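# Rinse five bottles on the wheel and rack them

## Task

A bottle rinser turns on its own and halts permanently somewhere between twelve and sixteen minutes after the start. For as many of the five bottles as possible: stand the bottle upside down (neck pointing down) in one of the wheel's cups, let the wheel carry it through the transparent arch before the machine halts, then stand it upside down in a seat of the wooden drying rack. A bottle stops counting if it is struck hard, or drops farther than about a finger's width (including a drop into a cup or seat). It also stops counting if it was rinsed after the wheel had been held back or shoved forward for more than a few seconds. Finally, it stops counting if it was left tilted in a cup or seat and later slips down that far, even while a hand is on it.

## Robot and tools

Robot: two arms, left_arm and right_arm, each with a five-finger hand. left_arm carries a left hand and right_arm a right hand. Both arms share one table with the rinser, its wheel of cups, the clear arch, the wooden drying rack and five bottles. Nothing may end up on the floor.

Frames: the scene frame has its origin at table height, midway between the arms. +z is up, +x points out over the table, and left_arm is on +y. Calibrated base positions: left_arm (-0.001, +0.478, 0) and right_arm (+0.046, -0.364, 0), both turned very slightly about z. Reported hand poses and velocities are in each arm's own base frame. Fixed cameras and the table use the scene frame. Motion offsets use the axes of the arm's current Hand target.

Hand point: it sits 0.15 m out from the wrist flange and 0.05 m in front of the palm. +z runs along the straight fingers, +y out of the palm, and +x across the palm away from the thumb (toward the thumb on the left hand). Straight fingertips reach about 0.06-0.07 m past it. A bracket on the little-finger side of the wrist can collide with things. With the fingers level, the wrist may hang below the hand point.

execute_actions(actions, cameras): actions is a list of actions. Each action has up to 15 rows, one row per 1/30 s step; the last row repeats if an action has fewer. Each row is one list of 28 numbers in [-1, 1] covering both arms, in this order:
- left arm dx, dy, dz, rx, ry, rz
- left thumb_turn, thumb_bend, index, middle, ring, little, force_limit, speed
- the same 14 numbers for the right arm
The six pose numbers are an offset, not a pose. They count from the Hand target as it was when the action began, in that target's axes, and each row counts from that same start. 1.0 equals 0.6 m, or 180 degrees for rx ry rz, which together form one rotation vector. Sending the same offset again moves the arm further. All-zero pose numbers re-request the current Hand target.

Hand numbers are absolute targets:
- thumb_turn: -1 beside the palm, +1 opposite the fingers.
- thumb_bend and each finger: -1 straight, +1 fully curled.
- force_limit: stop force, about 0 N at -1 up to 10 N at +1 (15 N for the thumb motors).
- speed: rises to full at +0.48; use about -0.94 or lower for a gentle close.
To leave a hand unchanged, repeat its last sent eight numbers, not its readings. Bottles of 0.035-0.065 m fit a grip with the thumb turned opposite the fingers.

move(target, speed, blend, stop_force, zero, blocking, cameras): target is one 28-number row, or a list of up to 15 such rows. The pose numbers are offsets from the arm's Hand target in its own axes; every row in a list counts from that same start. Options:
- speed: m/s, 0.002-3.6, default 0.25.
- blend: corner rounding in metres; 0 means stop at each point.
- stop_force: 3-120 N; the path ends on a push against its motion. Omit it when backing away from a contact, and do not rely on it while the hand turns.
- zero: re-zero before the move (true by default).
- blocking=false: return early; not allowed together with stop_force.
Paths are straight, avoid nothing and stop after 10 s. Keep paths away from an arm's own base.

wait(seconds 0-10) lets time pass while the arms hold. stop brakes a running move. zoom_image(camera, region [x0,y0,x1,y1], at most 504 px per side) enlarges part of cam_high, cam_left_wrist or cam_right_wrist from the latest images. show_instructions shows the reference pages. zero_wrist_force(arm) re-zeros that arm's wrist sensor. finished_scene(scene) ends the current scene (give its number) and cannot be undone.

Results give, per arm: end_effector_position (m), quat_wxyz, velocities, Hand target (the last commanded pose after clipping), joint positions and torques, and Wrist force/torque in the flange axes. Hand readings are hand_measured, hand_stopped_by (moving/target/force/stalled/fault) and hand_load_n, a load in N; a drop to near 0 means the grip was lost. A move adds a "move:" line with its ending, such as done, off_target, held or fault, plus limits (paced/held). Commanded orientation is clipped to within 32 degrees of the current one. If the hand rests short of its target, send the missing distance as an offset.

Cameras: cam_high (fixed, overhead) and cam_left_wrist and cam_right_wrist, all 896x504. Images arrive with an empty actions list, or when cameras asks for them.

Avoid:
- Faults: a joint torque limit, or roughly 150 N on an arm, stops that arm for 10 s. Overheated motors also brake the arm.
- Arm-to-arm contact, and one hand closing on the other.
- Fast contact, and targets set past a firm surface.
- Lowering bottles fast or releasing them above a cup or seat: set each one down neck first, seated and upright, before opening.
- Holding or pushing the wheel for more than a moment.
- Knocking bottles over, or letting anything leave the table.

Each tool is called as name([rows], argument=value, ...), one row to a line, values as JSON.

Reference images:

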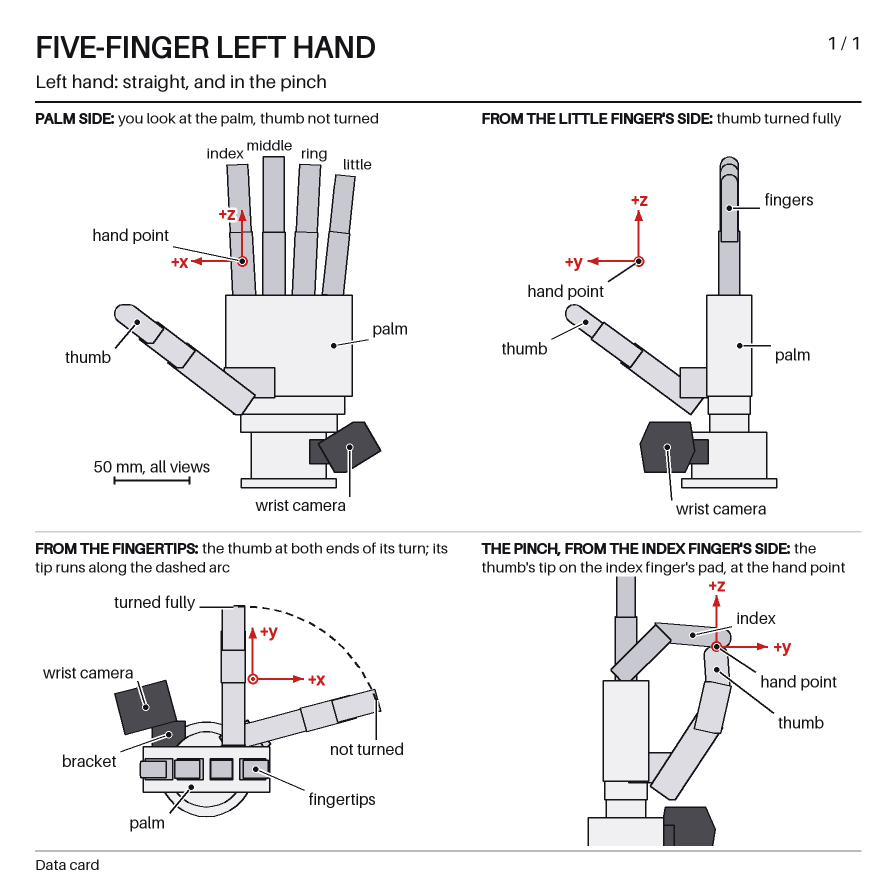

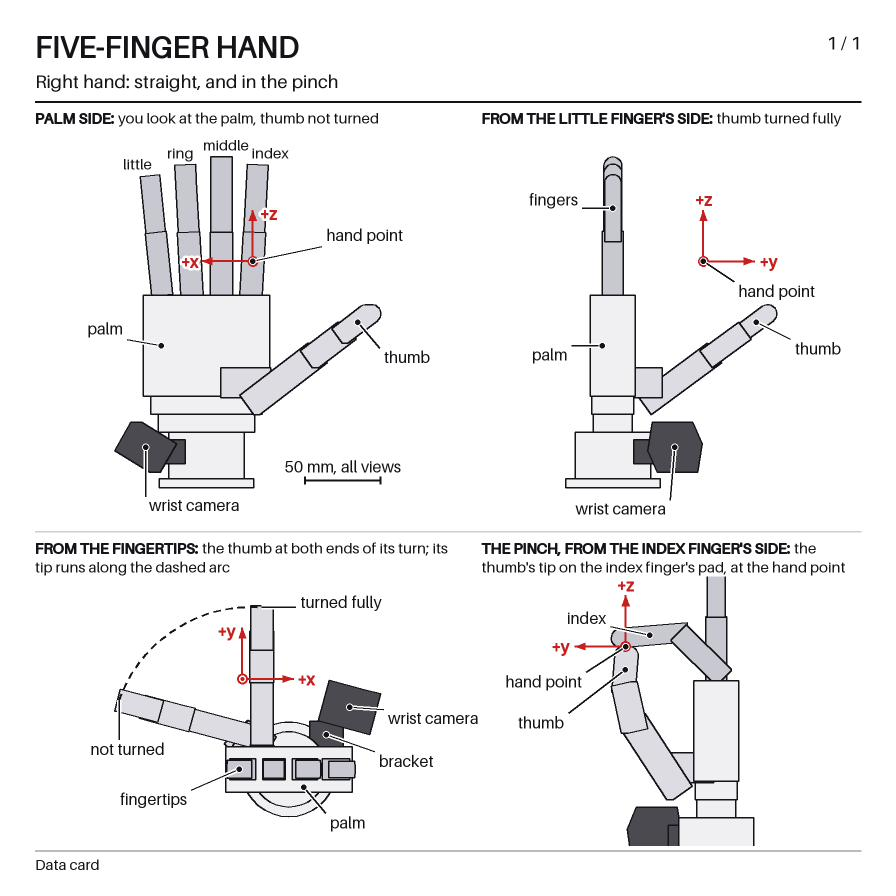

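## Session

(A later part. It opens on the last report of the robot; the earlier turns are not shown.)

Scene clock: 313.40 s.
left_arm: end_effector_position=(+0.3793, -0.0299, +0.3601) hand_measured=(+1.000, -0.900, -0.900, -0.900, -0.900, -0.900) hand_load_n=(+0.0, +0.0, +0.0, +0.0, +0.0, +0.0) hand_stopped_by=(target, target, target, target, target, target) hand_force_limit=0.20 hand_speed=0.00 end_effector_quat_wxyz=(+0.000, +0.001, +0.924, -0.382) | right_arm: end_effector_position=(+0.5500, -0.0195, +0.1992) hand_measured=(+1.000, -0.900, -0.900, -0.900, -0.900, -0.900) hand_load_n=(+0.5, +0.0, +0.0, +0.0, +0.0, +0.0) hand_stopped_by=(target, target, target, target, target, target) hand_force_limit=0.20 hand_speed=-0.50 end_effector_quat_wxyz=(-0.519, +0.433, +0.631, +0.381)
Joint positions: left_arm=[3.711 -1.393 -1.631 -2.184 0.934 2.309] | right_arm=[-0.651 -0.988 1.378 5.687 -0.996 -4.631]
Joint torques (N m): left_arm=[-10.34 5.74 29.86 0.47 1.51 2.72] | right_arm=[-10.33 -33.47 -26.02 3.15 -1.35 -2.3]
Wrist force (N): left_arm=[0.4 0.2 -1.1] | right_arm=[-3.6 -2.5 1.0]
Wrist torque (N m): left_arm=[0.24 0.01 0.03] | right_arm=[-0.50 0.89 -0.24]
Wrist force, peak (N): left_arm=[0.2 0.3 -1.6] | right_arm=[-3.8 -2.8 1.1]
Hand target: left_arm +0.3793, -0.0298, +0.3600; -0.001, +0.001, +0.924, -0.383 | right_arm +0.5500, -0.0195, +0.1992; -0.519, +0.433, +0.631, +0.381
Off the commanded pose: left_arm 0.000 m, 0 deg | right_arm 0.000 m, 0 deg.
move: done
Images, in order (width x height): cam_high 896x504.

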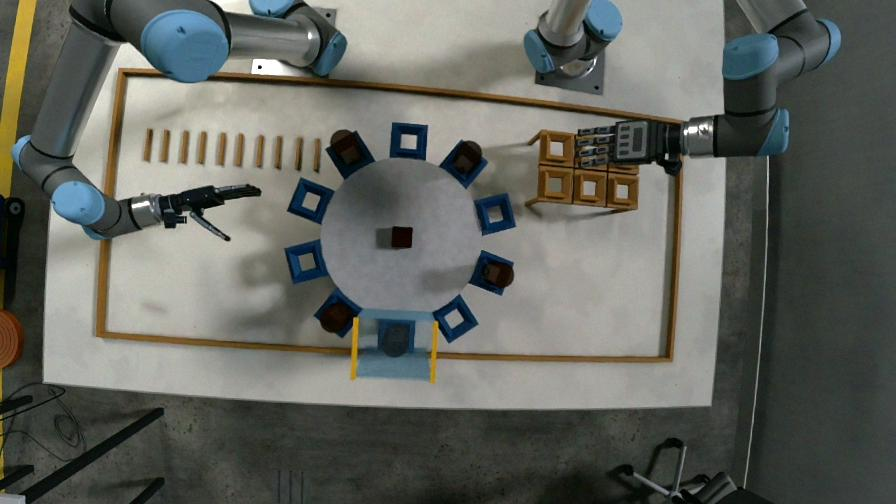

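move(target=[-0.3985,-0.0828,0.1535,0.3437,-0.0466,0.5326,1,-0.9,-0.9,-0.9,-0.9,-0.9,0.2,0,0,0,0,0,0,0,1,-0.9,-0.9,-0.9,-0.9,-0.9,0.2,-0.5], speed=0.35, cameras=["cam_high","cam_left_wrist","cam_right_wrist"])

Scene clock: 317.33 s.
left_arm: end_effector_position=(+0.6181, -0.1306, +0.3300) hand_measured=(+1.000, -0.900, -0.900, -0.900, -0.900, -0.900) hand_load_n=(+0.5, +0.0, +0.0, +0.0, +0.0, +0.0) hand_stopped_by=(target, target, target, target, target, target) hand_force_limit=0.20 hand_speed=0.00 end_effector_quat_wxyz=(+0.326, +0.628, +0.326, -0.628) | right_arm: end_effector_position=(+0.5500, -0.0195, +0.1992) hand_measured=(+1.000, -0.900, -0.900, -0.900, -0.900, -0.900) hand_load_n=(+0.5, -0.5, +0.0, +0.0, +0.0, +0.0) hand_stopped_by=(target, target, target, target, target, target) hand_force_limit=0.20 hand_speed=-0.50 end_effector_quat_wxyz=(-0.519, +0.433, +0.631, +0.381)
Joint positions: left_arm=[3.479 -2.412 -0.692 -3.179 0.95 4.712] | right_arm=[-0.651 -0.988 1.378 5.687 -0.996 -4.631]
Joint torques (N m): left_arm=[-9.7 43.6 26.06 -3.25 2.27 2.83] | right_arm=[-12.05 -33.06 -24.95 3.06 -1.52 -2.46]
Wrist force (N): left_arm=[0.0 1.0 -0.3] | right_arm=[-3.4 -2.4 0.9]
Wrist torque (N m): left_arm=[0.20 -0.01 -0.09] | right_arm=[-0.49 0.86 -0.23]
Wrist force, peak (N): left_arm=[0.5 1.3 -0.3] | right_arm=[-3.7 -2.8 1.4]
Hand target: left_arm +0.6182, -0.1306, +0.3300; +0.326, +0.628, +0.326, -0.628 | right_arm +0.5500, -0.0195, +0.1992; -0.519, +0.433, +0.631, +0.381
Off the commanded pose: left_arm 0.000 m, 0 deg | right_arm 0.000 m, 0 deg.
move: done
camera_calibration:
cam_left_wrist: T_world_to_cam=[[-0.785008, 0.577495, -0.22419, 0.629789], [0.426708, 0.241716, -0.87149, 0.0689187], [-0.449091, -0.77979, -0.436171, 0.435864], [0, 0, 0, 1]] pos_world=[0.660724, -0.0404767, 0.391365]
cam_right_wrist: T_world_to_cam=[[0.877197, 0.360878, 0.316691, -0.543521], [0.462092, -0.455448, -0.760945, -0.0964662], [-0.130372, 0.813839, -0.566276, 0.312775], [0, 0, 0, 1]] pos_world=[0.562129, -0.102339, 0.27584]

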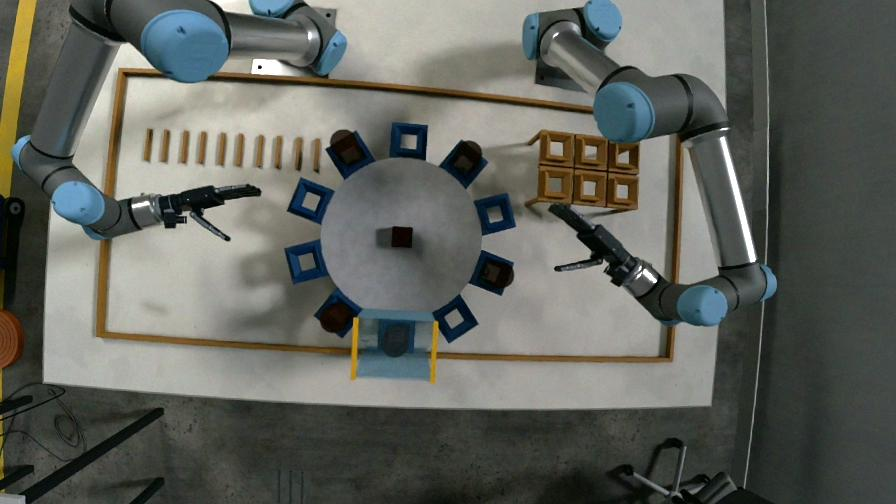

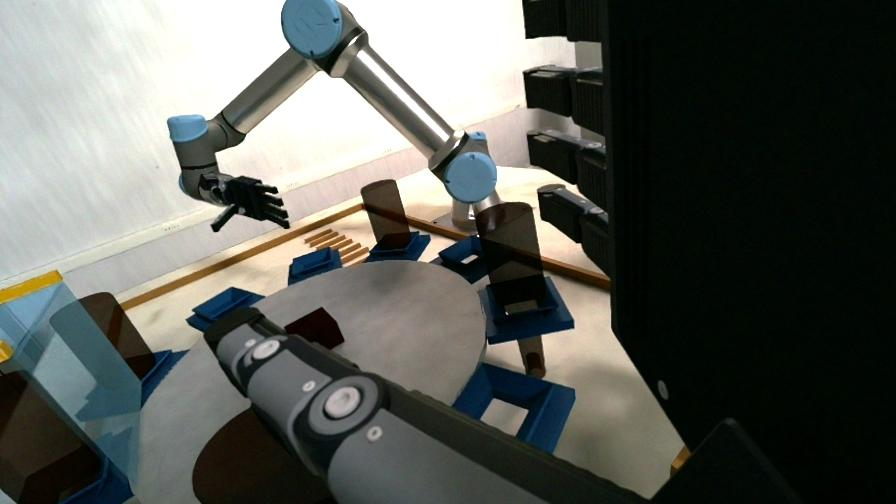

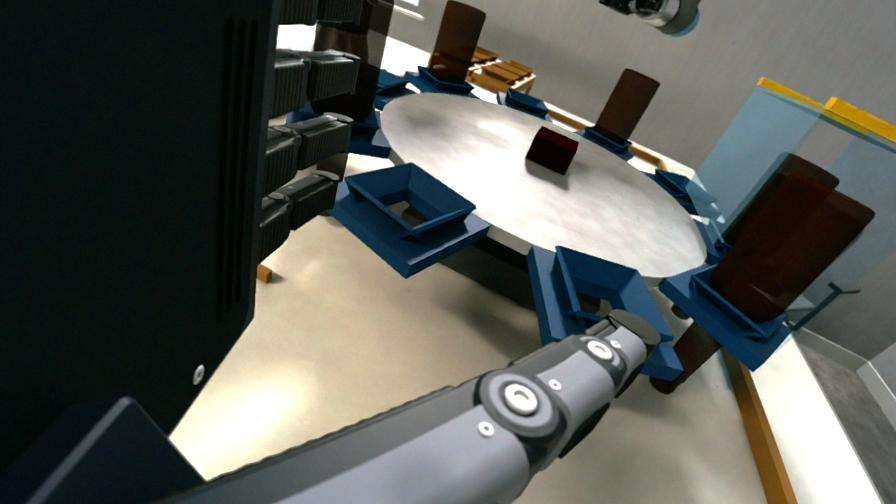

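move(target=[0.2583,0,-0.01,0,0,0,1,-0.9,-0.9,-0.9,-0.9,-0.9,0.2,0,0,0,0,0,0,0,1,-0.9,-0.9,-0.9,-0.9,-0.9,0.2,-0.5], speed=0.15)

wait(seconds=9)

wait(seconds=1.5, cameras=["cam_high","cam_left_wrist"])

Scene clock: 319.50 s.
left_arm: end_effector_position=(+0.6216, -0.1257, +0.1751) hand_measured=(+1.000, -0.900, -0.900, -0.900, -0.900, -0.900) hand_load_n=(+0.5, -0.5, +0.0, +0.0, -0.5, +0.0) hand_stopped_by=(target, target, target, target, target, target) hand_force_limit=0.20 hand_speed=0.00 end_effector_quat_wxyz=(+0.326, +0.628, +0.326, -0.628) | right_arm: end_effector_position=(+0.5500, -0.0195, +0.1992) hand_measured=(+1.000, -0.900, -0.900, -0.900, -0.900, -0.900) hand_load_n=(+0.5, +0.0, +0.0, +0.0, +0.0, +0.0) hand_stopped_by=(target, target, target, target, target, target) hand_force_limit=0.20 hand_speed=-0.50 end_effector_quat_wxyz=(-0.519, +0.433, +0.631, +0.381)
Joint positions: left_arm=[3.484 -2.49 -0.948 -2.845 0.955 4.712] | right_arm=[-0.651 -0.988 1.378 5.687 -0.996 -4.631]
Joint torques (N m): left_arm=[11.68 45.51 9.74 0.56 -2.69 -2.61] | right_arm=[-11.89 -32.73 -25.69 3.1 -1.31 -2.45]
Wrist force (N): left_arm=[0.1 1.0 -0.3] | right_arm=[-3.5 -2.7 1.2]
Wrist torque (N m): left_arm=[0.20 -0.03 0.01] | right_arm=[-0.54 0.86 -0.24]
Wrist force, peak (N): left_arm=[0.8 1.2 -0.3] | right_arm=[-3.7 -2.7 1.3]
Hand target: left_arm +0.6216, -0.1257, +0.1750; +0.326, +0.628, +0.326, -0.628 | right_arm +0.5500, -0.0195, +0.1992; -0.519, +0.433, +0.631, +0.381
Off the commanded pose: left_arm 0.000 m, 0 deg | right_arm 0.000 m, 0 deg.
move: done

Scene clock: 328.50 s.
left_arm: end_effector_position=(+0.6216, -0.1257, +0.1750) hand_measured=(+1.000, -0.900, -0.900, -0.900, -0.900, -0.900) hand_load_n=(+0.5, +0.0, +0.0, +0.0, +0.0, +0.0) hand_stopped_by=(target, target, target, target, target, target) hand_force_limit=0.20 hand_speed=0.00 end_effector_quat_wxyz=(+0.326, +0.628, +0.326, -0.628) | right_arm: end_effector_position=(+0.5500, -0.0195, +0.1992) hand_measured=(+1.000, -0.900, -0.900, -0.900, -0.900, -0.900) hand_load_n=(+0.0, +0.0, +0.0, +0.0, +0.0, +0.0) hand_stopped_by=(target, target, target, target, target, target) hand_force_limit=0.20 hand_speed=-0.50 end_effector_quat_wxyz=(-0.519, +0.433, +0.631, +0.381)
Joint positions: left_arm=[3.484 -2.49 -0.948 -2.845 0.955 4.712] | right_arm=[-0.651 -0.988 1.378 5.687 -0.996 -4.631]
Joint torques (N m): left_arm=[10.83 46.13 10.65 0.22 -2.75 -2.45] | right_arm=[-11.53 -32.87 -25.74 3.04 -1.42 -2.36]
Wrist force (N): left_arm=[-0.1 0.9 -0.1] | right_arm=[-3.6 -2.7 1.1]
Wrist torque (N m): left_arm=[0.17 0.00 0.00] | right_arm=[-0.53 0.88 -0.24]
Wrist force, peak (N): left_arm=[-0.1 1.1 -0.3] | right_arm=[-3.7 -3.0 1.0]
Hand target: left_arm +0.6216, -0.1257, +0.1750; +0.326, +0.628, +0.326, -0.628 | right_arm +0.5500, -0.0195, +0.1992; -0.519, +0.433, +0.631, +0.381
Off the commanded pose: left_arm 0.000 m, 0 deg | right_arm 0.000 m, 0 deg.
wait: 9.00 s; at rest by 0.17 s

Scene clock: 330.00 s.
left_arm: end_effector_position=(+0.6216, -0.1257, +0.1750) hand_measured=(+1.000, -0.900, -0.900, -0.900, -0.900, -0.900) hand_load_n=(+0.5, +0.0, +0.0, +0.0, +0.0, +0.0) hand_stopped_by=(target, target, target, target, target, target) hand_force_limit=0.20 hand_speed=0.00 end_effector_quat_wxyz=(+0.326, +0.628, +0.326, -0.628) | right_arm: end_effector_position=(+0.5500, -0.0195, +0.1992) hand_measured=(+1.000, -0.900, -0.900, -0.900, -0.900, -0.900) hand_load_n=(+0.5, +0.5, +0.0, +0.0, +0.0, +0.0) hand_stopped_by=(target, target, target, target, target, target) hand_force_limit=0.20 hand_speed=-0.50 end_effector_quat_wxyz=(-0.519, +0.433, +0.631, +0.381)
Joint positions: left_arm=[3.484 -2.49 -0.948 -2.845 0.955 4.712] | right_arm=[-0.651 -0.988 1.378 5.687 -0.996 -4.631]
Joint torques (N m): left_arm=[10.8 45.2 8.39 0.38 -2.64 -2.55] | right_arm=[-11.9 -33.42 -24.86 3.16 -1.42 -2.47]
Wrist force (N): left_arm=[0.0 0.8 -0.2] | right_arm=[-3.4 -2.8 1.3]
Wrist torque (N m): left_arm=[0.17 -0.01 0.01] | right_arm=[-0.58 0.85 -0.25]
Wrist force, peak (N): left_arm=[0.1 1.1 -0.2] | right_arm=[-3.6 -2.9 1.2]
Hand target: left_arm +0.6216, -0.1257, +0.1750; +0.326, +0.628, +0.326, -0.628 | right_arm +0.5500, -0.0195, +0.1992; -0.519, +0.433, +0.631, +0.381
Off the commanded pose: left_arm 0.000 m, 0 deg | right_arm 0.000 m, 0 deg.
wait: 1.50 s; at rest by 0.17 s
camera_calibration:
cam_left_wrist: T_world_to_cam=[[-0.784959, 0.577553, -0.224216, 0.594796], [0.426694, 0.241581, -0.871533, -0.0688075], [-0.44919, -0.779789, -0.43607, 0.373725], [0, 0, 0, 1]] pos_world=[0.664124, -0.0354764, 0.236365]
Images, in order (width x height): cam_high 896x504, cam_left_wrist 896x504.

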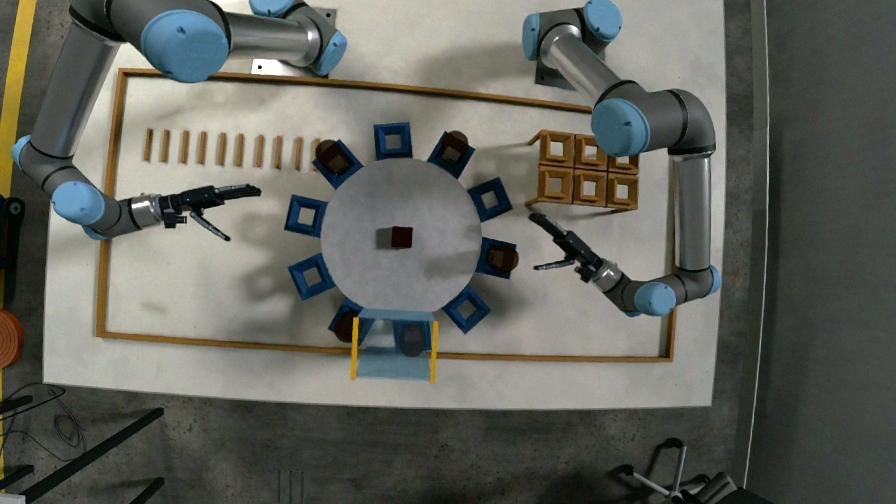

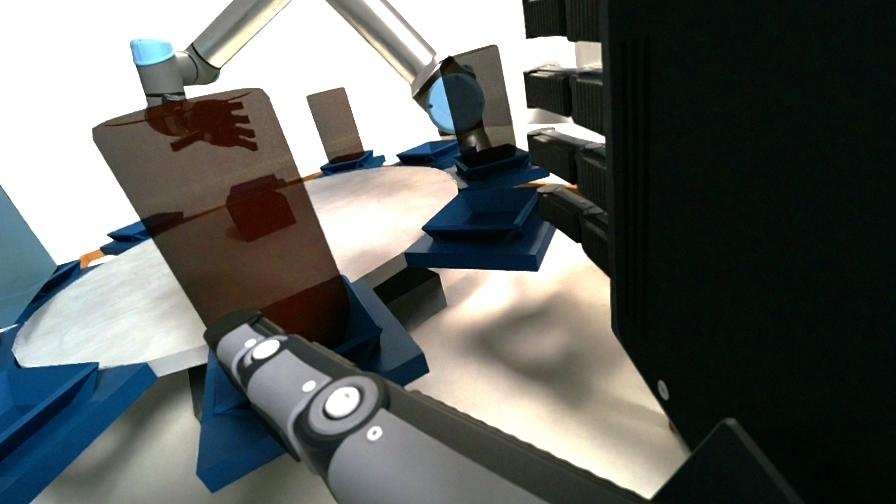

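wait(seconds=1.5, cameras=["cam_high","cam_left_wrist"])

zoom_image(camera="cam_left_wrist", region=[320, 0, 640, 420])

Scene clock: 331.70 s.
left_arm: end_effector_position=(+0.6216, -0.1257, +0.1750) hand_measured=(+1.000, -0.900, -0.900, -0.900, -0.900, -0.900) hand_load_n=(+0.0, +0.0, +0.0, +0.0, +0.0, +0.0) hand_stopped_by=(target, target, target, target, target, target) hand_force_limit=0.20 hand_speed=0.00 end_effector_quat_wxyz=(+0.326, +0.628, +0.326, -0.628) | right_arm: end_effector_position=(+0.5500, -0.0195, +0.1992) hand_measured=(+1.000, -0.900, -0.900, -0.900, -0.900, -0.900) hand_load_n=(+0.5, +0.0, +0.0, +0.0, +0.0, +0.0) hand_stopped_by=(target, target, target, target, target, target) hand_force_limit=0.20 hand_speed=-0.50 end_effector_quat_wxyz=(-0.519, +0.433, +0.631, +0.381)
Joint positions: left_arm=[3.484 -2.49 -0.948 -2.845 0.955 4.712] | right_arm=[-0.651 -0.988 1.378 5.687 -0.996 -4.631]
Joint torques (N m): left_arm=[11.41 45.23 9.87 0.31 -2.69 -2.54] | right_arm=[-12.78 -32.61 -24.59 2.88 -1.05 -2.38]
Wrist force (N): left_arm=[-0.1 0.9 0.0] | right_arm=[-3.7 -2.7 1.1]
Wrist torque (N m): left_arm=[0.17 0.00 0.01] | right_arm=[-0.54 0.90 -0.26]
Wrist force, peak (N): left_arm=[-0.2 1.2 -0.2] | right_arm=[-3.7 -2.7 1.1]
Hand target: left_arm +0.6216, -0.1257, +0.1750; +0.326, +0.628, +0.326, -0.628 | right_arm +0.5500, -0.0195, +0.1992; -0.519, +0.433, +0.631, +0.381
Off the commanded pose: left_arm 0.000 m, 0 deg | right_arm 0.000 m, 0 deg.
wait: 1.50 s; at rest from the start
camera_calibration:
cam_left_wrist: T_world_to_cam=[[-0.784959, 0.577553, -0.224216, 0.594796], [0.426694, 0.241581, -0.871533, -0.0688075], [-0.44919, -0.779789, -0.43607, 0.373725], [0, 0, 0, 1]] pos_world=[0.664124, -0.0354764, 0.236365]
Images, in order (width x height): cam_high 896x504, cam_left_wrist 896x504.

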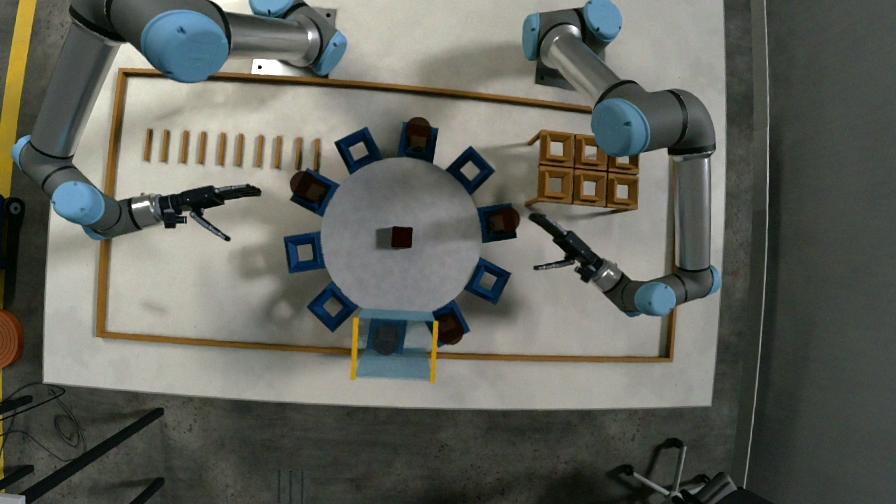

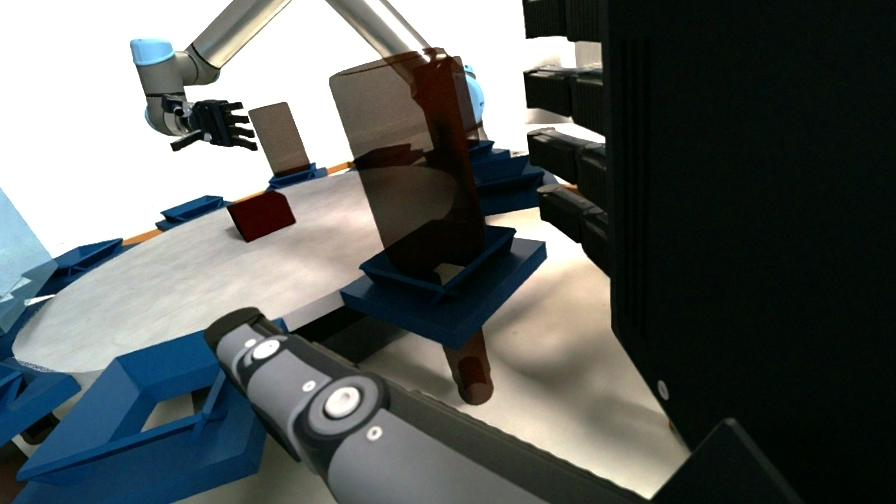

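Scaled by 1.200 from the camera's 896x504 image, which has a finer 1280x720 frame.

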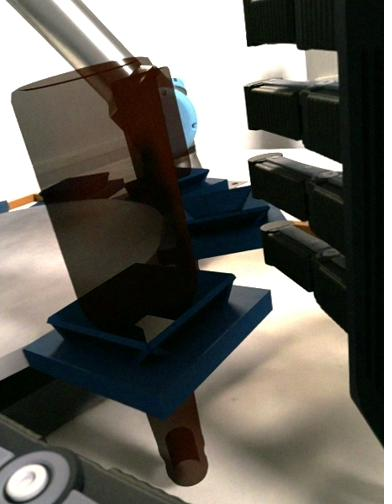

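wait(seconds=0.8, cameras=["cam_high","cam_left_wrist"])

zoom_image(camera="cam_left_wrist", region=[320, 0, 640, 420])

Scene clock: 332.70 s.
left_arm: end_effector_position=(+0.6216, -0.1257, +0.1750) hand_measured=(+1.000, -0.900, -0.900, -0.900, -0.900, -0.900) hand_load_n=(+0.5, +0.0, +0.0, +0.0, +0.0, +0.0) hand_stopped_by=(target, target, target, target, target, target) hand_force_limit=0.20 hand_speed=0.00 end_effector_quat_wxyz=(+0.326, +0.628, +0.326, -0.628) | right_arm: end_effector_position=(+0.5500, -0.0195, +0.1992) hand_measured=(+1.000, -0.900, -0.900, -0.900, -0.900, -0.900) hand_load_n=(+0.5, +0.0, +0.0, +0.0, +0.0, +0.0) hand_stopped_by=(target, target, target, target, target, target) hand_force_limit=0.20 hand_speed=-0.50 end_effector_quat_wxyz=(-0.519, +0.433, +0.631, +0.381)
Joint positions: left_arm=[3.484 -2.49 -0.948 -2.845 0.955 4.712] | right_arm=[-0.651 -0.988 1.378 5.687 -0.996 -4.631]
Joint torques (N m): left_arm=[11.38 44.98 9.75 0.3 -2.59 -2.57] | right_arm=[-11.97 -32.52 -26.02 3.24 -1.09 -2.32]
Wrist force (N): left_arm=[0.0 0.8 -0.2] | right_arm=[-3.4 -2.6 1.0]
Wrist torque (N m): left_arm=[0.17 0.00 0.01] | right_arm=[-0.52 0.85 -0.23]
Wrist force, peak (N): left_arm=[0.1 1.1 -0.3] | right_arm=[-3.6 -2.8 1.0]
Hand target: left_arm +0.6216, -0.1257, +0.1750; +0.326, +0.628, +0.326, -0.628 | right_arm +0.5500, -0.0195, +0.1992; -0.519, +0.433, +0.631, +0.381
Off the commanded pose: left_arm 0.000 m, 0 deg | right_arm 0.000 m, 0 deg.
wait: 0.80 s; at rest from the start
camera_calibration:
cam_left_wrist: T_world_to_cam=[[-0.784959, 0.577553, -0.224216, 0.594796], [0.426694, 0.241581, -0.871533, -0.0688075], [-0.44919, -0.779789, -0.43607, 0.373725], [0, 0, 0, 1]] pos_world=[0.664124, -0.0354764, 0.236365]
Images, in order (width x height): cam_high 896x504, cam_left_wrist 896x504.

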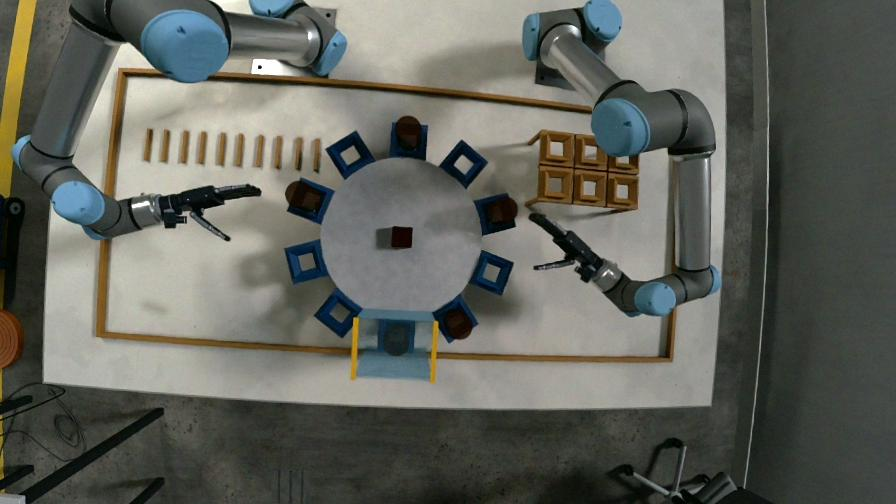

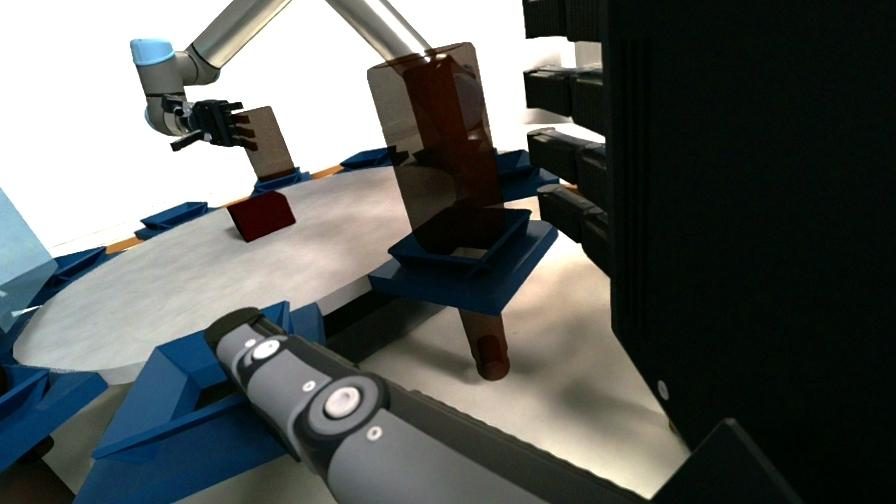

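Scaled by 1.200 from the camera's 896x504 image, which has a finer 1280x720 frame.

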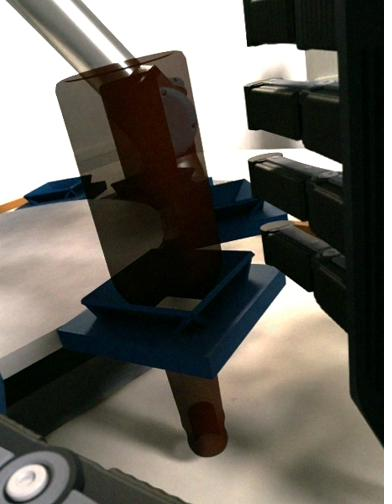

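move(target=[0,0,0.1917,0,0,0,1,-0.9,-0.9,-0.9,-0.9,-0.9,0.2,0,0,0,0,0,0,0,1,-0.9,-0.9,-0.9,-0.9,-0.9,0.2,-0.5], speed=0.08, stop_force=4, cameras=["cam_left_wrist"])

Scene clock: 337.50 s.
left_arm: end_effector_position=(+0.5554, -0.2197, +0.1750) hand_measured=(+1.000, -0.900, -0.900, -0.900, -0.900, -0.900) hand_load_n=(+0.5, +0.0, +0.0, +0.0, +0.0, +0.0) hand_stopped_by=(target, target, target, target, target, target) hand_force_limit=0.20 hand_speed=0.00 end_effector_quat_wxyz=(+0.326, +0.628, +0.326, -0.628) | right_arm: end_effector_position=(+0.5500, -0.0195, +0.1992) hand_measured=(+1.000, -0.900, -0.900, -0.900, -0.900, -0.900) hand_load_n=(+0.0, +0.0, +0.0, +0.0, +0.0, +0.0) hand_stopped_by=(target, target, target, target, target, target) hand_force_limit=0.20 hand_speed=-0.50 end_effector_quat_wxyz=(-0.519, +0.433, +0.631, +0.381)
Joint positions: left_arm=[3.378 -2.304 -1.293 -2.686 0.85 4.712] | right_arm=[-0.651 -0.988 1.378 5.687 -0.996 -4.631]
Joint torques (N m): left_arm=[-10.41 52.64 8.88 0.63 -2.76 -2.51] | right_arm=[-10.51 -33.29 -24.37 3.11 -1.07 -2.41]
Wrist force (N): left_arm=[0.2 0.8 -0.2] | right_arm=[-3.5 -2.8 1.1]
Wrist torque (N m): left_arm=[0.16 -0.04 0.02] | right_arm=[-0.55 0.87 -0.24]
Wrist force, peak (N): left_arm=[0.2 1.2 -0.3] | right_arm=[-3.7 -2.7 1.1]
Hand target: left_arm +0.5554, -0.2198, +0.1750; +0.326, +0.628, +0.326, -0.628 | right_arm +0.5500, -0.0195, +0.1992; -0.519, +0.433, +0.631, +0.381
Off the commanded pose: left_arm 0.000 m, 0 deg | right_arm 0.000 m, 0 deg.
move: done
camera_calibration:
cam_left_wrist: T_world_to_cam=[[-0.784959, 0.577553, -0.224216, 0.597179], [0.426694, 0.241581, -0.871533, -0.0178275], [-0.44919, -0.779789, -0.43607, 0.270611], [0, 0, 0, 1]] pos_world=[0.597924, -0.129576, 0.236365]
Images, in order (width x height): cam_left_wrist 896x504.

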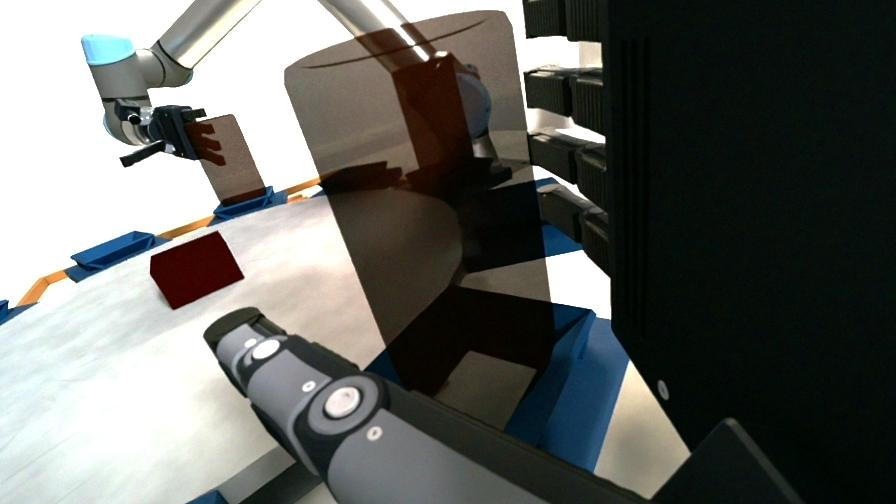

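move(target=[0,0,0,0,0,0,1,0.3,0.2,0.2,0.2,0.2,-0.5,-0.5,0,0,0,0,0,0,1,-0.9,-0.9,-0.9,-0.9,-0.9,0.2,-0.5])

move(target=[0,0,0,0,0,0,1,0.35,0.25,0.25,0.25,0.25,0,-0.85,0,0,0,0,0,0,1,-0.9,-0.9,-0.9,-0.9,-0.9,0.2,-0.5], cameras=["cam_left_wrist"])

Scene clock: 338.63 s.
left_arm: end_effector_position=(+0.5554, -0.2198, +0.1750) hand_measured=(+1.000, -0.602, -0.492, -0.312, -0.260, -0.168) hand_load_n=(+5.0, +12.0, +0.0, +9.5, +2.0, +3.0) hand_stopped_by=(target, force, force, force, force, force) hand_force_limit=-0.50 hand_speed=-0.50 end_effector_quat_wxyz=(+0.326, +0.628, +0.326, -0.628) | right_arm: end_effector_position=(+0.5500, -0.0195, +0.1992) hand_measured=(+1.000, -0.900, -0.900, -0.900, -0.900, -0.900) hand_load_n=(+0.5, +0.0, +0.0, +0.0, +0.0, +0.0) hand_stopped_by=(target, target, target, target, target, target) hand_force_limit=0.20 hand_speed=-0.50 end_effector_quat_wxyz=(-0.519, +0.433, +0.631, +0.381)
Joint positions: left_arm=[3.378 -2.304 -1.293 -2.686 0.85 4.712] | right_arm=[-0.651 -0.988 1.378 5.687 -0.996 -4.631]
Joint torques (N m): left_arm=[-1.65 42.76 13.76 1.84 -0.3 -2.18] | right_arm=[-11.69 -34.59 -25.89 3.31 -0.91 -2.41]
Wrist force (N): left_arm=[-7.1 -3.2 3.8] | right_arm=[-3.5 -2.5 1.1]
Wrist torque (N m): left_arm=[0.09 -0.14 -0.07] | right_arm=[-0.51 0.86 -0.23]
Wrist force, peak (N): left_arm=[-7.6 -3.2 3.9] | right_arm=[-3.5 -2.8 1.1]
Hand target: left_arm +0.5554, -0.2198, +0.1750; +0.326, +0.628, +0.326, -0.628 | right_arm +0.5500, -0.0195, +0.1992; -0.519, +0.433, +0.631, +0.381
Off the commanded pose: left_arm 0.000 m, 0 deg | right_arm 0.000 m, 0 deg.
move: done

Scene clock: 339.13 s.
left_arm: end_effector_position=(+0.5554, -0.2198, +0.1750) hand_measured=(+1.000, -0.602, -0.398, -0.312, -0.250, -0.144) hand_load_n=(+6.5, +16.0, +4.5, +5.5, +2.5, +6.5) hand_stopped_by=(target, force, force, force, force, force) hand_force_limit=0.00 hand_speed=-0.85 end_effector_quat_wxyz=(+0.326, +0.628, +0.326, -0.628) | right_arm: end_effector_position=(+0.5500, -0.0195, +0.1992) hand_measured=(+1.000, -0.900, -0.900, -0.900, -0.900, -0.900) hand_load_n=(+0.5, +0.0, +0.0, +0.0, +0.0, -0.5) hand_stopped_by=(target, target, target, target, target, target) hand_force_limit=0.20 hand_speed=-0.50 end_effector_quat_wxyz=(-0.519, +0.433, +0.631, +0.381)
Joint positions: left_arm=[3.378 -2.304 -1.293 -2.686 0.85 4.712] | right_arm=[-0.651 -0.988 1.378 5.687 -0.996 -4.631]
Joint torques (N m): left_arm=[5.73 36.23 18 2.15 1.13 -1.92] | right_arm=[-13.11 -33.99 -24.45 3.16 -0.8 -2.23]
Wrist force (N): left_arm=[-7.2 -4.4 4.1] | right_arm=[-3.3 -2.7 1.1]
Wrist torque (N m): left_arm=[0.08 -0.15 -0.11] | right_arm=[-0.53 0.84 -0.23]
Wrist force, peak (N): left_arm=[-7.9 -4.3 4.1] | right_arm=[-3.6 -2.8 1.1]
Hand target: left_arm +0.5554, -0.2198, +0.1750; +0.326, +0.628, +0.326, -0.628 | right_arm +0.5500, -0.0195, +0.1992; -0.519, +0.433, +0.631, +0.381
Off the commanded pose: left_arm 0.000 m, 0 deg | right_arm 0.000 m, 0 deg.
move: done
camera_calibration:
cam_left_wrist: T_world_to_cam=[[-0.784915, 0.577589, -0.224275, 0.597172], [0.426796, 0.241604, -0.871478, -0.0178982], [-0.44917, -0.779755, -0.436151, 0.270622], [0, 0, 0, 1]] pos_world=[0.597923, -0.129576, 0.236365]
Images, in order (width x height): cam_left_wrist 896x504.

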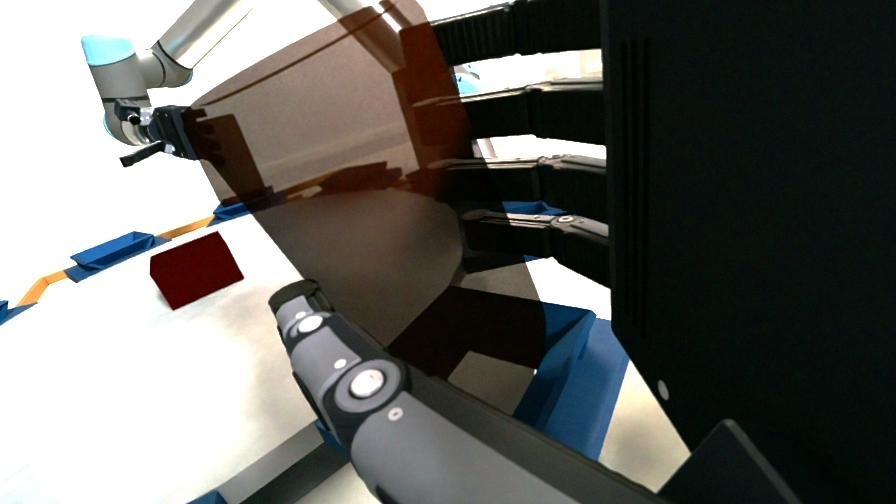

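move(target=[0,0,0,0,0,0,1,0.35,0.25,0.25,-0.5,-0.5,0,-0.5,0,0,0,0,0,0,1,-0.9,-0.9,-0.9,-0.9,-0.9,0.2,-0.5], cameras=["cam_left_wrist"])

Scene clock: 340.10 s.
left_arm: end_effector_position=(+0.5554, -0.2198, +0.1750) hand_measured=(+1.000, -0.602, -0.398, -0.312, -0.500, -0.500) hand_load_n=(+4.0, +13.0, +6.5, +8.5, +0.0, +0.0) hand_stopped_by=(target, force, force, force, target, target) hand_force_limit=0.00 hand_speed=-0.50 end_effector_quat_wxyz=(+0.326, +0.628, +0.326, -0.628) | right_arm: end_effector_position=(+0.5500, -0.0195, +0.1992) hand_measured=(+1.000, -0.900, -0.900, -0.900, -0.900, -0.900) hand_load_n=(+0.5, +0.0, +0.0, +0.0, +0.0, +0.0) hand_stopped_by=(target, target, target, target, target, target) hand_force_limit=0.20 hand_speed=-0.50 end_effector_quat_wxyz=(-0.519, +0.433, +0.631, +0.381)
Joint positions: left_arm=[3.378 -2.304 -1.293 -2.685 0.85 4.712] | right_arm=[-0.651 -0.988 1.378 5.687 -0.996 -4.631]
Joint torques (N m): left_arm=[11.74 44.51 24.34 0.14 0.5 -1.34] | right_arm=[-12.12 -33.07 -25.86 3.16 -1.08 -2.39]
Wrist force (N): left_arm=[-1.2 -3.8 5.0] | right_arm=[-3.3 -2.5 1.3]
Wrist torque (N m): left_arm=[0.10 -0.23 -0.12] | right_arm=[-0.52 0.83 -0.22]
Wrist force, peak (N): left_arm=[-8.0 -4.4 4.1] | right_arm=[-3.5 -2.7 1.6]
Hand target: left_arm +0.5554, -0.2198, +0.1750; +0.326, +0.628, +0.326, -0.628 | right_arm +0.5500, -0.0195, +0.1992; -0.519, +0.433, +0.631, +0.381
Off the commanded pose: left_arm 0.000 m, 0 deg | right_arm 0.000 m, 0 deg.
move: done
camera_calibration:
cam_left_wrist: T_world_to_cam=[[-0.784959, 0.577553, -0.224216, 0.597179], [0.426694, 0.241581, -0.871533, -0.0178275], [-0.44919, -0.779789, -0.43607, 0.270611], [0, 0, 0, 1]] pos_world=[0.597924, -0.129576, 0.236365]
Images, in order (width x height): cam_left_wrist 896x504.

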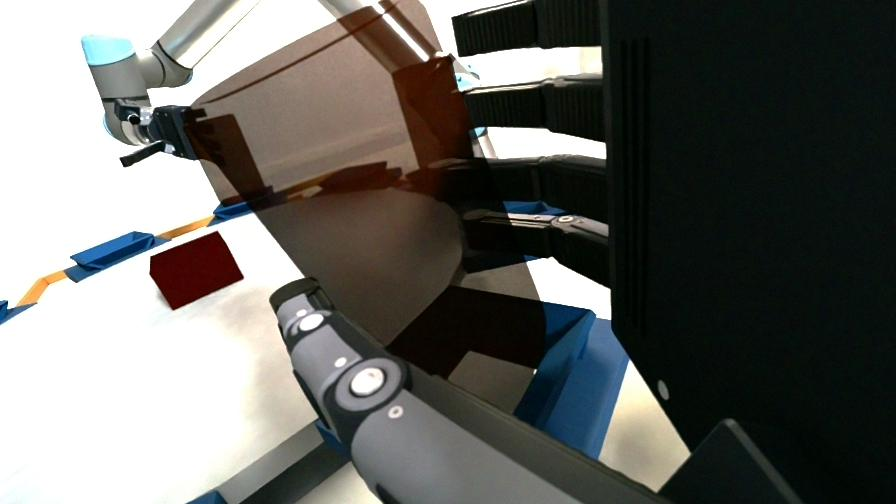

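move(target=[0,0,0,0,0,0,1,0.35,0.25,-0.42,-0.5,-0.5,0,-0.5,0,0,0,0,0,0,1,-0.9,-0.9,-0.9,-0.9,-0.9,0.2,-0.5])

move(target=[0,0,0,0,0,0,1,0.4,0.3,-0.42,-0.5,-0.5,0.1,-0.85,0,0,0,0,0,0,1,-0.9,-0.9,-0.9,-0.9,-0.9,0.2,-0.5], cameras=["cam_left_wrist"])

Scene clock: 341.23 s.
left_arm: end_effector_position=(+0.5554, -0.2197, +0.1750) hand_measured=(+1.000, -0.602, -0.398, -0.420, -0.500, -0.500) hand_load_n=(-1.0, +8.5, +8.5, +0.0, +0.0, -0.5) hand_stopped_by=(target, force, force, target, target, target) hand_force_limit=0.00 hand_speed=-0.50 end_effector_quat_wxyz=(+0.326, +0.628, +0.326, -0.628) | right_arm: end_effector_position=(+0.5500, -0.0195, +0.1992) hand_measured=(+1.000, -0.900, -0.900, -0.900, -0.900, -0.900) hand_load_n=(+0.5, +0.0, +0.0, +0.0, +0.0, +0.0) hand_stopped_by=(target, target, target, target, target, target) hand_force_limit=0.20 hand_speed=-0.50 end_effector_quat_wxyz=(-0.519, +0.433, +0.631, +0.381)
Joint positions: left_arm=[3.378 -2.304 -1.293 -2.686 0.85 4.712] | right_arm=[-0.651 -0.988 1.378 5.687 -0.996 -4.631]
Joint torques (N m): left_arm=[9.89 51.15 26.63 -1.32 -0.13 -0.81] | right_arm=[-11.76 -33.98 -25.01 3.15 -1.08 -2.36]
Wrist force (N): left_arm=[0.6 -1.4 1.8] | right_arm=[-3.4 -2.6 0.9]
Wrist torque (N m): left_arm=[0.13 -0.13 -0.02] | right_arm=[-0.50 0.86 -0.23]
Wrist force, peak (N): left_arm=[-1.9 -3.7 5.2] | right_arm=[-3.8 -2.9 1.0]
Hand target: left_arm +0.5554, -0.2198, +0.1750; +0.326, +0.628, +0.326, -0.628 | right_arm +0.5500, -0.0195, +0.1992; -0.519, +0.433, +0.631, +0.381
Off the commanded pose: left_arm 0.000 m, 0 deg | right_arm 0.000 m, 0 deg.
move: done

Scene clock: 341.73 s.
left_arm: end_effector_position=(+0.5554, -0.2197, +0.1750) hand_measured=(+1.000, -0.602, -0.398, -0.420, -0.500, -0.500) hand_load_n=(-0.5, +8.5, +8.5, -0.5, +0.0, +0.0) hand_stopped_by=(target, force, force, target, target, target) hand_force_limit=0.10 hand_speed=-0.85 end_effector_quat_wxyz=(+0.326, +0.628, +0.326, -0.628) | right_arm: end_effector_position=(+0.5500, -0.0195, +0.1992) hand_measured=(+1.000, -0.900, -0.900, -0.900, -0.900, -0.900) hand_load_n=(+0.5, +0.0, +0.0, +0.0, +0.0, +0.0) hand_stopped_by=(target, target, target, target, target, target) hand_force_limit=0.20 hand_speed=-0.50 end_effector_quat_wxyz=(-0.519, +0.433, +0.631, +0.381)
Joint positions: left_arm=[3.378 -2.304 -1.293 -2.686 0.85 4.712] | right_arm=[-0.651 -0.988 1.378 5.687 -0.996 -4.631]
Joint torques (N m): left_arm=[7.65 51.37 23.91 -1.28 -0.51 -0.6] | right_arm=[-12.12 -32.62 -24.14 3.02 -1.08 -2.31]
Wrist force (N): left_arm=[-0.1 -1.4 1.9] | right_arm=[-3.5 -2.4 1.3]
Wrist torque (N m): left_arm=[0.10 -0.10 -0.02] | right_arm=[-0.51 0.86 -0.23]
Wrist force, peak (N): left_arm=[0.6 -1.6 1.9] | right_arm=[-3.7 -2.8 1.1]
Hand target: left_arm +0.5554, -0.2198, +0.1750; +0.326, +0.628, +0.326, -0.628 | right_arm +0.5500, -0.0195, +0.1992; -0.519, +0.433, +0.631, +0.381
Off the commanded pose: left_arm 0.000 m, 0 deg | right_arm 0.000 m, 0 deg.
move: done
camera_calibration:
cam_left_wrist: T_world_to_cam=[[-0.784959, 0.577553, -0.224216, 0.597179], [0.426694, 0.241581, -0.871533, -0.0178275], [-0.44919, -0.779789, -0.43607, 0.270611], [0, 0, 0, 1]] pos_world=[0.597924, -0.129576, 0.236365]
Images, in order (width x height): cam_left_wrist 896x504.

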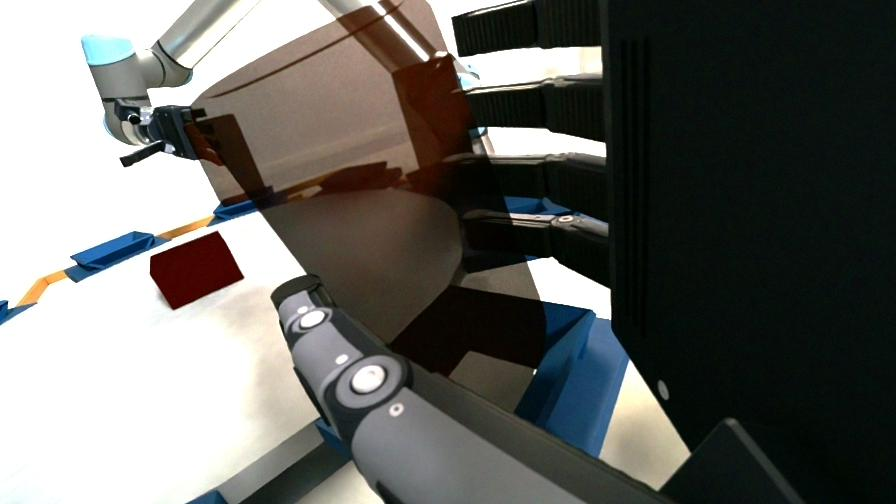

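move(target=[0,0,0,0,0,0,1,0.35,0.25,0.25,0.2,0.2,-0.3,-0.8,0,0,0,0,0,0,1,-0.9,-0.9,-0.9,-0.9,-0.9,0.2,-0.5])

move(target=[-0.05,0,0,0,0,0,1,0.35,0.25,0.25,0.2,0.2,-0.3,-0.8,0,0,0,0,0,0,1,-0.9,-0.9,-0.9,-0.9,-0.9,0.2,-0.5], speed=0.08, cameras=["cam_left_wrist"])

Scene clock: 342.90 s.
left_arm: end_effector_position=(+0.5554, -0.2197, +0.1750) hand_measured=(+1.000, -0.602, -0.398, -0.330, -0.262, -0.170) hand_load_n=(+1.5, +12.0, +6.0, +1.5, +2.0, +4.0) hand_stopped_by=(target, force, force, force, force, force) hand_force_limit=-0.30 hand_speed=-0.80 end_effector_quat_wxyz=(+0.326, +0.628, +0.326, -0.628) | right_arm: end_effector_position=(+0.5500, -0.0195, +0.1992) hand_measured=(+1.000, -0.900, -0.900, -0.900, -0.900, -0.900) hand_load_n=(+0.5, +0.0, +0.0, +0.0, +0.0, +0.0) hand_stopped_by=(target, target, target, target, target, target) hand_force_limit=0.20 hand_speed=-0.50 end_effector_quat_wxyz=(-0.519, +0.433, +0.631, +0.381)
Joint positions: left_arm=[3.378 -2.304 -1.293 -2.686 0.85 4.712] | right_arm=[-0.651 -0.988 1.378 5.687 -0.996 -4.631]
Joint torques (N m): left_arm=[1.33 49.2 22.88 -1.11 -1.2 -0.02] | right_arm=[-12.01 -34.59 -24.71 2.96 -0.88 -2.1]
Wrist force (N): left_arm=[-4.7 -3.1 1.9] | right_arm=[-3.2 -2.6 1.2]
Wrist torque (N m): left_arm=[0.05 -0.07 -0.04] | right_arm=[-0.53 0.81 -0.22]
Wrist force, peak (N): left_arm=[-4.8 -3.4 1.9] | right_arm=[-3.4 -3.0 0.8]
Hand target: left_arm +0.5554, -0.2198, +0.1750; +0.326, +0.628, +0.326, -0.628 | right_arm +0.5500, -0.0195, +0.1992; -0.519, +0.433, +0.631, +0.381
Off the commanded pose: left_arm 0.000 m, 0 deg | right_arm 0.000 m, 0 deg.
move: done

Scene clock: 343.83 s.
left_arm: end_effector_position=(+0.5554, -0.2198, +0.2049) hand_measured=(+1.000, -0.602, -0.398, -0.330, -0.262, -0.170) hand_load_n=(+3.5, +13.5, +0.0, +0.0, +1.5, +7.0) hand_stopped_by=(target, force, force, force, force, force) hand_force_limit=-0.30 hand_speed=-0.80 end_effector_quat_wxyz=(+0.326, +0.628, +0.326, -0.628) | right_arm: end_effector_position=(+0.5500, -0.0195, +0.1992) hand_measured=(+1.000, -0.900, -0.900, -0.900, -0.900, -0.900) hand_load_n=(+0.5, +0.0, +0.0, +0.0, +0.0, +0.0) hand_stopped_by=(target, target, target, target, target, target) hand_force_limit=0.20 hand_speed=-0.50 end_effector_quat_wxyz=(-0.519, +0.433, +0.631, +0.381)
Joint positions: left_arm=[3.378 -2.274 -1.264 -2.746 0.849 4.712] | right_arm=[-0.651 -0.988 1.378 5.687 -0.996 -4.631]
Joint torques (N m): left_arm=[-7.08 52.29 26.1 -3.87 1.35 -1.36] | right_arm=[-12.57 -33.02 -24.88 2.96 -1 -2.42]
Wrist force (N): left_arm=[3.3 2.9 -2.5] | right_arm=[-3.3 -2.7 1.1]
Wrist torque (N m): left_arm=[0.23 0.21 0.21] | right_arm=[-0.54 0.84 -0.22]
Wrist force, peak (N): left_arm=[-4.8 -2.7 1.9] | right_arm=[-3.8 -2.8 0.8]
Hand target: left_arm +0.5554, -0.2198, +0.2050; +0.326, +0.628, +0.326, -0.628 | right_arm +0.5500, -0.0195, +0.1992; -0.519, +0.433, +0.631, +0.381
Off the commanded pose: left_arm 0.000 m, 0 deg | right_arm 0.000 m, 0 deg.
move: done
camera_calibration:
cam_left_wrist: T_world_to_cam=[[-0.785044, 0.577433, -0.224224, 0.603921], [0.426657, 0.24163, -0.871538, 0.0082611], [-0.449075, -0.779863, -0.436056, 0.283567], [0, 0, 0, 1]] pos_world=[0.597924, -0.129576, 0.266265]
Images, in order (width x height): cam_left_wrist 896x504.

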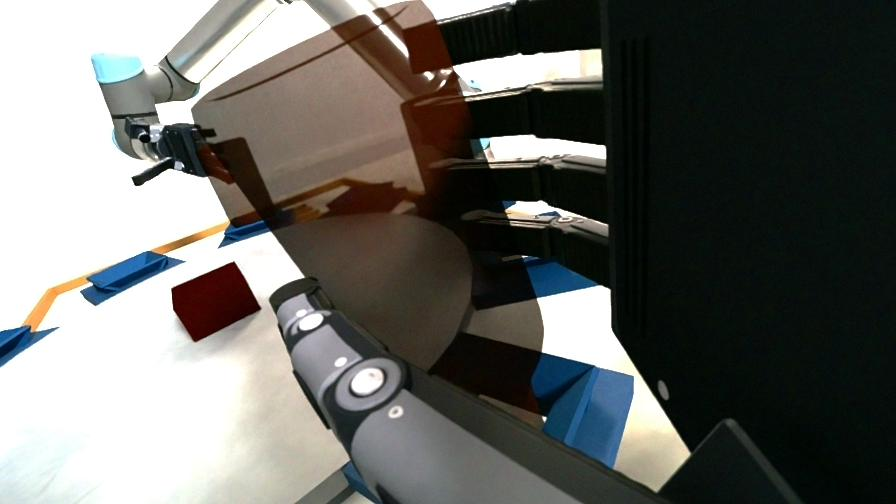

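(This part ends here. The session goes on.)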